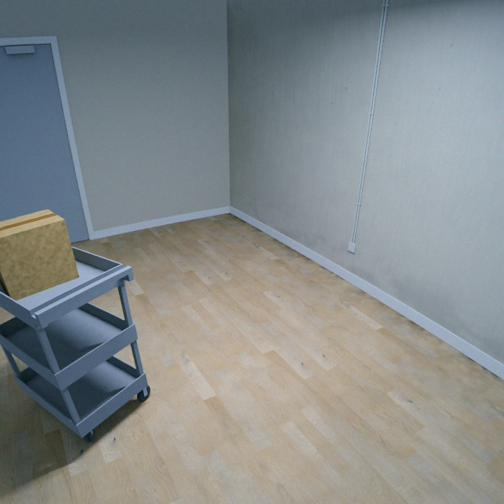

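move(
  blocking=false,
  r1={"base":{"translate_m":1.5,"strafe_m":-0.15},"pace":"fast"},
  r2={"base":{"rotate_rad":1.22},"joints":{"lift_m":0.9,"wrist_yaw_rad":-0.785,"gripper_m":0.12}},
)

wait(
  seconds=3,
)

wait(
  seconds=3,
)

wait(
  seconds=3,
)

move(
  blocking=false,
  r1={"base":{"rotate_rad":1.62}},
  r2={"base":{"translate_m":-0.64,"strafe_m":-0.64}},
)

wait(
  seconds=4,
)

wait(
  seconds=4,
)

wait(
  seconds=0.3,
  cameras=["r1_head_camera","r2_head_camera","r2_head_right_camera","r2_wrist_camera"],
)

Scene clock: 43.70 s.
move: r1 moving; r2 moving
r1.base_odometry: x=-0.026 y=+0.044 heading=+2.200
r1.turned_by_wheels: +0.000
r1.turned_by_imu: +0.000
r1.base_tilt: forward=-1.6 right=+1.3
r1.lidar_m: 3.86 1.27 0.85 0.75 0.74 0.90 0.82 0.84 1.09 2.00 2.02 2.59
r1.base_status: translate_m moving; strafe_m moving
r1.joint_positions: lift_m=+0.500 arm_m=+0.000 wrist_yaw_rad=+3.194 wrist_pitch_rad=+0.002 wrist_roll_rad=+0.000 gripper_m=+0.056
r1.joint_status: not commanded
r1.measured_speeds: translate_m=+0.194 strafe_m=-0.018 rotate_rad=-0.005 lift_m=+0.000 arm_m=+0.000 wrist_yaw_rad=+0.000 wrist_pitch_rad=+0.000 wrist_roll_rad=+0.000
r1.motor_effort: lift_m=+24(24) arm_m=-4(4) wheel_0=+10(10) wheel_1=+6(7) wheel_2=-10(12)
r1.servo_current: wrist_yaw_rad=46(59) wrist_pitch_rad=39(46) wrist_roll_rad=52(72) gripper_m=46(46)
r1.hand_pose: x=-0.1216 y=+0.0722 z=+0.6771 quat_wxyz=(-0.026, -0.001, +0.000, +1.000) (m; r1's base frame)
r1.wrist_depth_mm: - 134 - - - - - / - 117 134 - - - - / - 118 153 - - - - / 111 135 183 - - - - / 138 - - - - - - / 216 - 190 - 187 - - / 216 140 - 136 - - -
r2.base_odometry: x=+0.000 y=+0.000 heading=-3.131
r2.turned_by_wheels: +0.253
r2.turned_by_imu: +0.246
r2.base_tilt: forward=-0.7 right=+0.1
r2.lidar_m: 1.44 1.37 2.78 2.40 2.42 1.50 1.31 1.32 1.56 2.34 2.31 2.77
r2.base_status: rotate_rad moving
r2.joint_positions: lift_m=+0.838 arm_m=+0.000 wrist_yaw_rad=+2.649 wrist_pitch_rad=+0.001 wrist_roll_rad=+0.000 gripper_m=+0.075
r2.joint_status: lift_m moving; wrist_yaw_rad moving; gripper_m moving
r2.measured_speeds: translate_m=-0.002 strafe_m=+0.000 rotate_rad=+0.969 lift_m=+0.146 arm_m=+0.000 wrist_yaw_rad=-1.743 wrist_pitch_rad=+0.000 wrist_roll_rad=+0.000
r2.motor_effort: lift_m=+19(25) arm_m=-4(4) wheel_0=-8(10) wheel_1=-10(10) wheel_2=-11(11)
r2.servo_current: wrist_yaw_rad=104(130) wrist_pitch_rad=39(46) wrist_roll_rad=46(59) gripper_m=85(85)
r2.hand_pose: x=-0.0417 y=+0.2135 z=+1.0156 quat_wxyz=(+0.244, -0.001, +0.000, +0.970) (m; r2's base frame)
r2.wrist_depth_mm: - - - - - - - / - - - - - - - / 203 - - - - - - / 250 - - - - - - / - - - - - - - / - - 189 - 190 - - / - - - - - - -
pictures: none

Scene clock: 46.10 s.
earlier move: r1 moving; r2 done
r1.base_odometry: x=-0.486 y=+0.830 heading=+2.200
r1.turned_by_wheels: +0.000
r1.turned_by_imu: +0.000
r1.base_tilt: forward=-1.6 right=+1.3
r1.lidar_m: 2.96 1.59 1.13 0.93 0.97 1.25 1.71 1.75 2.00 1.79 1.82 2.32
r1.base_status: translate_m moving; strafe_m moving
r1.joint_positions: lift_m=+0.500 arm_m=+0.000 wrist_yaw_rad=+3.194 wrist_pitch_rad=+0.002 wrist_roll_rad=+0.000 gripper_m=+0.056
r1.joint_status: not commanded
r1.measured_speeds: translate_m=+0.398 strafe_m=-0.041 rotate_rad=+0.000 lift_m=+0.000 arm_m=+0.000 wrist_yaw_rad=+0.000 wrist_pitch_rad=+0.000 wrist_roll_rad=+0.000
r1.motor_effort: lift_m=+23(24) arm_m=-4(4) wheel_0=+5(10) wheel_1=+4(8) wheel_2=-7(13)
r1.servo_current: wrist_yaw_rad=46(78) wrist_pitch_rad=39(52) wrist_roll_rad=52(72) gripper_m=39(52)
r1.hand_pose: x=-0.1216 y=+0.0722 z=+0.6772 quat_wxyz=(-0.026, -0.001, +0.000, +1.000) (m; r1's base frame)
r1.wrist_depth_mm: - 134 134 - - - - / - 115 133 - - - - / - 116 152 - - - - / 109 135 191 - - - - / 209 - - - - - - / 216 - 190 - 187 - - / 214 1464 1537 143 1618 1430 -
r2.base_odometry: x=+0.000 y=+0.000 heading=-2.165
r2.turned_by_wheels: +0.966
r2.turned_by_imu: +0.941
r2.base_tilt: forward=-0.7 right=+0.1
r2.lidar_m: 2.90 2.38 2.37 1.60 1.32 1.29 1.46 2.35 2.35 2.63 1.49 1.41
r2.base_status: done
r2.joint_positions: lift_m=+0.900 arm_m=+0.000 wrist_yaw_rad=-0.782 wrist_pitch_rad=+0.001 wrist_roll_rad=+0.000 gripper_m=+0.120
r2.joint_status: all done
r2.measured_speeds: all 0
r2.motor_effort: lift_m=+21(25) arm_m=-4(4) wheel_0=-3(12) wheel_1=-3(10) wheel_2=-5(12)
r2.servo_current: wrist_yaw_rad=39(130) wrist_pitch_rad=39(46) wrist_roll_rad=46(59) gripper_m=52(117)
r2.hand_pose: x=+0.3139 y=-0.2653 z=+1.0776 quat_wxyz=(+0.925, +0.000, +0.000, -0.381) (m; r2's base frame)
r2.wrist_depth_mm: - - - - - - - / - - - - - - - / - - - - - - - / - - - - - - - / - - - 1576 - - - / - - 201 1983 198 - - / - - - - - - -
wait: 2.40 of 3 s (r2 has come to rest)
pictures: none

Scene clock: 48.27 s.
earlier move: r1 done
r1.base_odometry: x=-0.762 y=+1.301 heading=+2.200
r1.turned_by_wheels: +0.000
r1.turned_by_imu: +0.000
r1.base_tilt: forward=-1.6 right=+1.3
r1.lidar_m: 2.46 1.82 1.25 1.16 1.13 1.40 2.23 2.29 1.87 1.69 1.72 2.16
r1.base_status: done
r1.joint_positions: lift_m=+0.500 arm_m=+0.000 wrist_yaw_rad=+3.194 wrist_pitch_rad=+0.002 wrist_roll_rad=+0.000 gripper_m=+0.056
r1.joint_status: not commanded
r1.measured_speeds: all 0
r1.motor_effort: lift_m=+23(24) arm_m=-4(4) wheel_0=+0(10) wheel_1=+0(8) wheel_2=+1(13)
r1.servo_current: wrist_yaw_rad=59(78) wrist_pitch_rad=46(52) wrist_roll_rad=46(72) gripper_m=39(52)
r1.hand_pose: x=-0.1216 y=+0.0722 z=+0.6772 quat_wxyz=(-0.026, -0.001, +0.000, +1.000) (m; r1's base frame)
r1.wrist_depth_mm: - 135 - - - - - / - 123 146 - - - - / - 121 191 - - - - / 111 135 206 - - - - / 216 - - - - - - / - - 195 - 187 - - / 1537 1537 1537 153 1576 1430 -
r2.base_odometry: x=+0.000 y=+0.000 heading=-2.165
r2.turned_by_wheels: +0.000
r2.turned_by_imu: +0.000
r2.base_tilt: forward=-0.7 right=+0.1
r2.lidar_m: 2.90 2.40 2.39 1.59 1.34 1.30 1.46 2.34 2.34 2.64 1.47 1.41
r2.base_status: done
r2.joint_positions: lift_m=+0.900 arm_m=+0.000 wrist_yaw_rad=-0.782 wrist_pitch_rad=+0.001 wrist_roll_rad=+0.000 gripper_m=+0.120
r2.joint_status: all done
r2.measured_speeds: all 0
r2.motor_effort: lift_m=+21(25) arm_m=-4(4) wheel_0=-3(12) wheel_1=-3(10) wheel_2=-5(12)
r2.servo_current: wrist_yaw_rad=52(130) wrist_pitch_rad=39(46) wrist_roll_rad=46(59) gripper_m=52(117)
r2.hand_pose: x=+0.3139 y=-0.2653 z=+1.0776 quat_wxyz=(+0.925, +0.000, +0.000, -0.381) (m; r2's base frame)
r2.wrist_depth_mm: - - - - - - - / - - - - - - - / - - - - - - - / - - - - - - - / - - - 1499 - - - / - - 201 1983 197 - - / - - - - - - -
wait: 2.17 of 3 s (r1 has come to rest)
pictures: none

Scene clock: 51.27 s.
r1.base_odometry: x=-0.762 y=+1.301 heading=+2.200
r1.turned_by_wheels: +0.000
r1.turned_by_imu: +0.000
r1.base_tilt: forward=-1.6 right=+1.3
r1.lidar_m: 2.44 1.76 1.26 1.15 1.14 1.40 2.24 2.30 1.83 1.67 1.73 2.16
r1.base_status: done
r1.joint_positions: lift_m=+0.500 arm_m=+0.000 wrist_yaw_rad=+3.194 wrist_pitch_rad=+0.002 wrist_roll_rad=+0.000 gripper_m=+0.056
r1.joint_status: not commanded
r1.measured_speeds: all 0
r1.motor_effort: lift_m=+23(24) arm_m=-4(4) wheel_0=+0(10) wheel_1=+0(8) wheel_2=+1(13)
r1.servo_current: wrist_yaw_rad=39(78) wrist_pitch_rad=33(52) wrist_roll_rad=39(72) gripper_m=39(52)
r1.hand_pose: x=-0.1216 y=+0.0722 z=+0.6772 quat_wxyz=(-0.026, -0.001, +0.000, +1.000) (m; r1's base frame)
r1.wrist_depth_mm: - 135 - - - - - / - 123 146 - - - - / - 121 191 - - - - / 110 136 207 - - - - / 217 - - - - - - / - - 193 - 187 - - / 1537 1576 1537 153 1576 1499 -
r2.base_odometry: x=+0.000 y=+0.000 heading=-2.165
r2.turned_by_wheels: +0.000
r2.turned_by_imu: +0.000
r2.base_tilt: forward=-0.7 right=+0.1
r2.lidar_m: 2.89 2.37 2.38 1.60 1.32 1.30 1.49 2.35 2.32 2.64 1.48 1.36
r2.base_status: done
r2.joint_positions: lift_m=+0.900 arm_m=+0.000 wrist_yaw_rad=-0.782 wrist_pitch_rad=+0.001 wrist_roll_rad=+0.000 gripper_m=+0.120
r2.joint_status: all done
r2.measured_speeds: all 0
r2.motor_effort: lift_m=+21(25) arm_m=-4(4) wheel_0=-3(12) wheel_1=-4(10) wheel_2=-5(12)
r2.servo_current: wrist_yaw_rad=52(130) wrist_pitch_rad=46(46) wrist_roll_rad=52(59) gripper_m=52(117)
r2.hand_pose: x=+0.3139 y=-0.2653 z=+1.0776 quat_wxyz=(+0.925, +0.000, +0.000, -0.381) (m; r2's base frame)
r2.wrist_depth_mm: - - - - - - - / - - - - - - - / - - - - - - - / - - - - - - - / - - - 1537 - - - / - - 201 1983 197 - - / - - - - - - -
wait: 3.00 s; at rest by 0.27 s
pictures: none

Scene clock: 51.77 s.
move: r1 moving; r2 moving
r1.base_odometry: x=-0.762 y=+1.301 heading=+2.452
r1.turned_by_wheels: +0.252
r1.turned_by_imu: +0.253
r1.base_tilt: forward=-1.6 right=+1.3
r1.lidar_m: 2.43 1.39 1.20 1.14 1.20 1.79 2.25 2.18 1.72 1.69 1.81 2.51
r1.base_status: rotate_rad moving
r1.joint_positions: lift_m=+0.500 arm_m=+0.000 wrist_yaw_rad=+3.194 wrist_pitch_rad=+0.002 wrist_roll_rad=+0.000 gripper_m=+0.056
r1.joint_status: not commanded
r1.measured_speeds: translate_m=+0.000 strafe_m=+0.000 rotate_rad=+0.970 lift_m=+0.000 arm_m=+0.000 wrist_yaw_rad=+0.000 wrist_pitch_rad=+0.000 wrist_roll_rad=+0.000
r1.motor_effort: lift_m=+23(23) arm_m=-4(4) wheel_0=-8(9) wheel_1=-6(9) wheel_2=-7(7)
r1.servo_current: wrist_yaw_rad=39(59) wrist_pitch_rad=46(46) wrist_roll_rad=39(59) gripper_m=46(46)
r1.hand_pose: x=-0.1216 y=+0.0722 z=+0.6772 quat_wxyz=(-0.026, -0.001, +0.000, +1.000) (m; r1's base frame)
r1.wrist_depth_mm: - 135 - - - - - / - 123 146 - - - - / - 121 193 - - - - / 110 136 207 - - - - / 216 - - - - - - / - - 193 - 187 - - / 1537 1537 1537 153 1576 1499 1576
r2.base_odometry: x=-0.006 y=+0.032 heading=-2.165
r2.turned_by_wheels: +0.000
r2.turned_by_imu: +0.001
r2.base_tilt: forward=-0.7 right=+0.1
r2.lidar_m: 2.94 2.43 2.43 1.63 1.31 1.31 1.46 2.29 2.30 2.60 1.55 1.40
r2.base_status: translate_m moving; strafe_m moving
r2.joint_positions: lift_m=+0.900 arm_m=+0.000 wrist_yaw_rad=-0.782 wrist_pitch_rad=+0.001 wrist_roll_rad=+0.000 gripper_m=+0.120
r2.joint_status: not commanded
r2.measured_speeds: translate_m=-0.088 strafe_m=-0.089 rotate_rad=+0.000 lift_m=+0.000 arm_m=+0.000 wrist_yaw_rad=+0.000 wrist_pitch_rad=+0.000 wrist_roll_rad=+0.000
r2.motor_effort: lift_m=+21(21) arm_m=-4(4) wheel_0=+4(8) wheel_1=-10(12) wheel_2=+11(11)
r2.servo_current: wrist_yaw_rad=52(52) wrist_pitch_rad=39(46) wrist_roll_rad=39(59) gripper_m=59(59)
r2.hand_pose: x=+0.3139 y=-0.2653 z=+1.0776 quat_wxyz=(+0.925, +0.000, +0.000, -0.381) (m; r2's base frame)
r2.wrist_depth_mm: - - - - - - - / - - - - - - - / - - - - - - - / - - - - - - - / - - - 1537 - - - / - - 201 1983 200 - - / - - - - - - -
pictures: none

Scene clock: 53.37 s.
earlier move: r1 done; r2 moving
r1.base_odometry: x=-0.762 y=+1.301 heading=-2.463
r1.turned_by_wheels: +1.368
r1.turned_by_imu: +1.375
r1.base_tilt: forward=-1.6 right=+1.3
r1.lidar_m: 1.13 1.14 1.45 2.23 2.28 1.80 1.68 1.72 2.25 2.47 1.71 1.23
r1.base_status: done
r1.joint_positions: lift_m=+0.500 arm_m=+0.000 wrist_yaw_rad=+3.194 wrist_pitch_rad=+0.002 wrist_roll_rad=+0.000 gripper_m=+0.056
r1.joint_status: not commanded
r1.measured_speeds: all 0
r1.motor_effort: lift_m=+23(23) arm_m=-4(4) wheel_0=-1(9) wheel_1=+0(9) wheel_2=+1(7)
r1.servo_current: wrist_yaw_rad=52(65) wrist_pitch_rad=39(52) wrist_roll_rad=52(72) gripper_m=46(46)
r1.hand_pose: x=-0.1216 y=+0.0722 z=+0.6772 quat_wxyz=(-0.026, -0.001, +0.000, +1.000) (m; r1's base frame)
r1.wrist_depth_mm: - 135 - - - - - / - 123 135 - - - - / - 121 191 - - - - / 110 136 194 - - - - / 137 - - - - - - / 215 - 191 - 187 - - / 224 1430 1499 143 1537 1499 1618
r2.base_odometry: x=-0.087 y=+0.449 heading=-2.165
r2.turned_by_wheels: +0.000
r2.turned_by_imu: -0.001
r2.base_tilt: forward=-0.7 right=+0.1
r2.lidar_m: 3.45 2.84 2.85 1.54 1.28 1.27 1.45 1.91 1.85 2.13 3.44 1.49
r2.base_status: translate_m moving; strafe_m moving
r2.joint_positions: lift_m=+0.900 arm_m=+0.000 wrist_yaw_rad=-0.782 wrist_pitch_rad=+0.001 wrist_roll_rad=+0.000 gripper_m=+0.120
r2.joint_status: not commanded
r2.measured_speeds: translate_m=-0.213 strafe_m=-0.213 rotate_rad=-0.004 lift_m=+0.000 arm_m=+0.000 wrist_yaw_rad=+0.000 wrist_pitch_rad=+0.000 wrist_roll_rad=+0.000
r2.motor_effort: lift_m=+21(21) arm_m=-4(4) wheel_0=+5(9) wheel_1=-8(12) wheel_2=+6(12)
r2.servo_current: wrist_yaw_rad=59(59) wrist_pitch_rad=39(46) wrist_roll_rad=39(59) gripper_m=52(59)
r2.hand_pose: x=+0.3139 y=-0.2653 z=+1.0776 quat_wxyz=(+0.925, +0.000, +0.000, -0.381) (m; r2's base frame)
r2.wrist_depth_mm: - - - - - - - / - - - - - - - / - - - - - - - / - - - - - - - / - - 1537 - - - - / - - 196 - 199 - - / - - - - - - -
wait: 1.60 of 4 s (r1 has come to rest)
pictures: none

Scene clock: 55.73 s.
earlier move: r2 done
r1.base_odometry: x=-0.762 y=+1.301 heading=-2.463
r1.turned_by_wheels: +0.000
r1.turned_by_imu: +0.000
r1.base_tilt: forward=-1.6 right=+1.3
r1.lidar_m: 1.16 1.15 1.46 2.23 2.27 1.81 1.67 1.73 2.28 2.47 1.73 1.24
r1.base_status: done
r1.joint_positions: lift_m=+0.500 arm_m=+0.000 wrist_yaw_rad=+3.194 wrist_pitch_rad=+0.002 wrist_roll_rad=+0.000 gripper_m=+0.056
r1.joint_status: not commanded
r1.measured_speeds: all 0
r1.motor_effort: lift_m=+23(23) arm_m=-4(4) wheel_0=-1(9) wheel_1=+0(9) wheel_2=+0(7)
r1.servo_current: wrist_yaw_rad=65(65) wrist_pitch_rad=39(52) wrist_roll_rad=33(72) gripper_m=39(46)
r1.hand_pose: x=-0.1216 y=+0.0722 z=+0.6772 quat_wxyz=(-0.026, -0.001, +0.000, +1.000) (m; r1's base frame)
r1.wrist_depth_mm: - 135 - - - - - / - 123 135 - - - - / - 121 191 - - - - / 111 136 194 - - - - / 137 - - - - - - / 215 - 190 - 187 - - / 224 1430 1537 143 1618 1430 1618
r2.base_odometry: x=-0.172 y=+0.888 heading=-2.165
r2.turned_by_wheels: +0.000
r2.turned_by_imu: +0.000
r2.base_tilt: forward=-0.7 right=+0.0
r2.lidar_m: 1.72 3.31 2.88 1.52 1.27 1.24 1.39 1.46 1.43 1.61 2.63 1.70
r2.base_status: done
r2.joint_positions: lift_m=+0.900 arm_m=+0.000 wrist_yaw_rad=-0.782 wrist_pitch_rad=+0.001 wrist_roll_rad=+0.000 gripper_m=+0.120
r2.joint_status: not commanded
r2.measured_speeds: all 0
r2.motor_effort: lift_m=+21(21) arm_m=-4(5) wheel_0=+4(10) wheel_1=-3(12) wheel_2=+4(12)
r2.servo_current: wrist_yaw_rad=46(59) wrist_pitch_rad=39(46) wrist_roll_rad=46(59) gripper_m=59(59)
r2.hand_pose: x=+0.3139 y=-0.2653 z=+1.0776 quat_wxyz=(+0.924, +0.000, +0.000, -0.381) (m; r2's base frame)
r2.wrist_depth_mm: - - - - - - - / - - - - - - - / - - - - - - - / - - - - - - - / 1537 1618 - - - - - / - 1921 200 - 199 - - / - 1499 - - - - -
wait: 2.37 of 4 s (r2 has come to rest)
pictures: none

Scene clock: 56.03 s.
r1.base_odometry: x=-0.762 y=+1.301 heading=-2.463
r1.turned_by_wheels: +0.000
r1.turned_by_imu: +0.000
r1.base_tilt: forward=-1.6 right=+1.3
r1.lidar_m: 1.14 1.14 1.46 2.22 2.29 1.81 1.69 1.73 2.27 2.48 1.71 1.24
r1.base_status: done
r1.joint_positions: lift_m=+0.500 arm_m=+0.000 wrist_yaw_rad=+3.194 wrist_pitch_rad=+0.002 wrist_roll_rad=+0.000 gripper_m=+0.056
r1.joint_status: not commanded
r1.measured_speeds: all 0
r1.motor_effort: lift_m=+23(23) arm_m=-4(4) wheel_0=-1(9) wheel_1=+0(9) wheel_2=+0(7)
r1.servo_current: wrist_yaw_rad=46(65) wrist_pitch_rad=39(52) wrist_roll_rad=59(72) gripper_m=33(46)
r1.hand_pose: x=-0.1216 y=+0.0722 z=+0.6772 quat_wxyz=(-0.026, -0.001, +0.000, +1.000) (m; r1's base frame)
r1.wrist_depth_mm: - 135 - - - - - / - 123 135 - - - - / - 121 191 - - - - / 110 136 194 - - - - / 137 - - - - - - / 216 - 190 - 187 - - / 225 1430 1537 143 1576 1464 1618
r2.base_odometry: x=-0.172 y=+0.888 heading=-2.165
r2.turned_by_wheels: +0.000
r2.turned_by_imu: +0.000
r2.base_tilt: forward=-0.7 right=+0.1
r2.lidar_m: 1.70 3.30 2.84 1.56 1.27 1.26 1.42 1.46 1.43 1.61 2.61 1.72
r2.base_status: done
r2.joint_positions: lift_m=+0.900 arm_m=+0.000 wrist_yaw_rad=-0.782 wrist_pitch_rad=+0.001 wrist_roll_rad=+0.000 gripper_m=+0.120
r2.joint_status: not commanded
r2.measured_speeds: all 0
r2.motor_effort: lift_m=+21(21) arm_m=-4(5) wheel_0=+4(10) wheel_1=-3(12) wheel_2=+4(12)
r2.servo_current: wrist_yaw_rad=52(59) wrist_pitch_rad=39(46) wrist_roll_rad=39(59) gripper_m=52(59)
r2.hand_pose: x=+0.3139 y=-0.2653 z=+1.0776 quat_wxyz=(+0.924, +0.000, +0.000, -0.381) (m; r2's base frame)
r2.wrist_depth_mm: - - - - - - - / - - - - - - - / - - - - - - - / - - - - - - - / 1576 1618 - - - - - / - 1983 200 - 199 - - / - 1537 - - - - -
wait: 0.30 s; at rest by 0.27 s
pictures: r1_head_camera, r2_head_camera, r2_head_right_camera, r2_wrist_camera
Images, in order (width x height): r1_head_camera 420x560, r2_head_camera 420x560, r2_head_right_camera 420x672, r2_wrist_camera 616x392.

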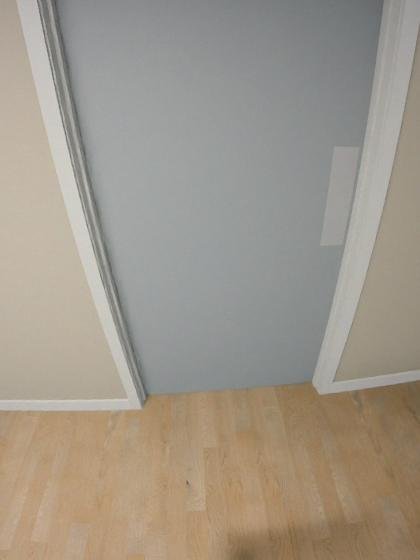

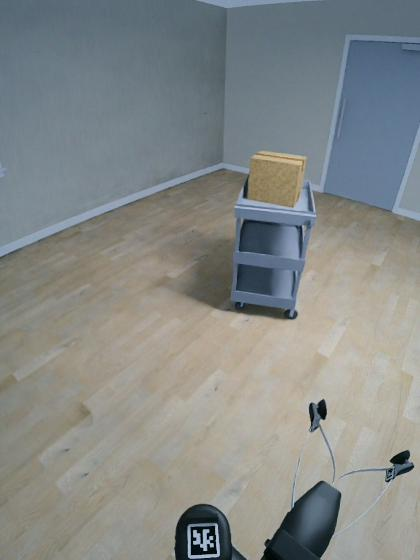

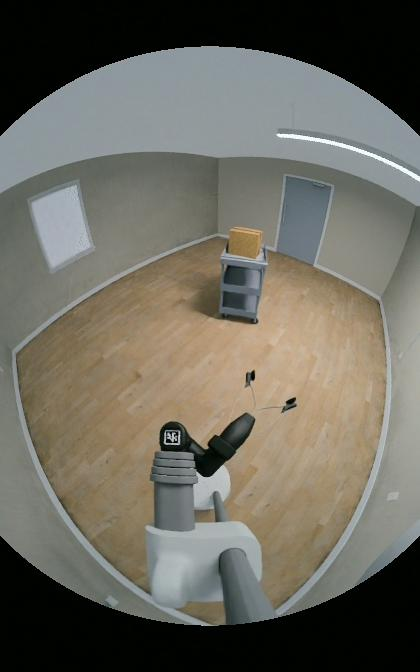

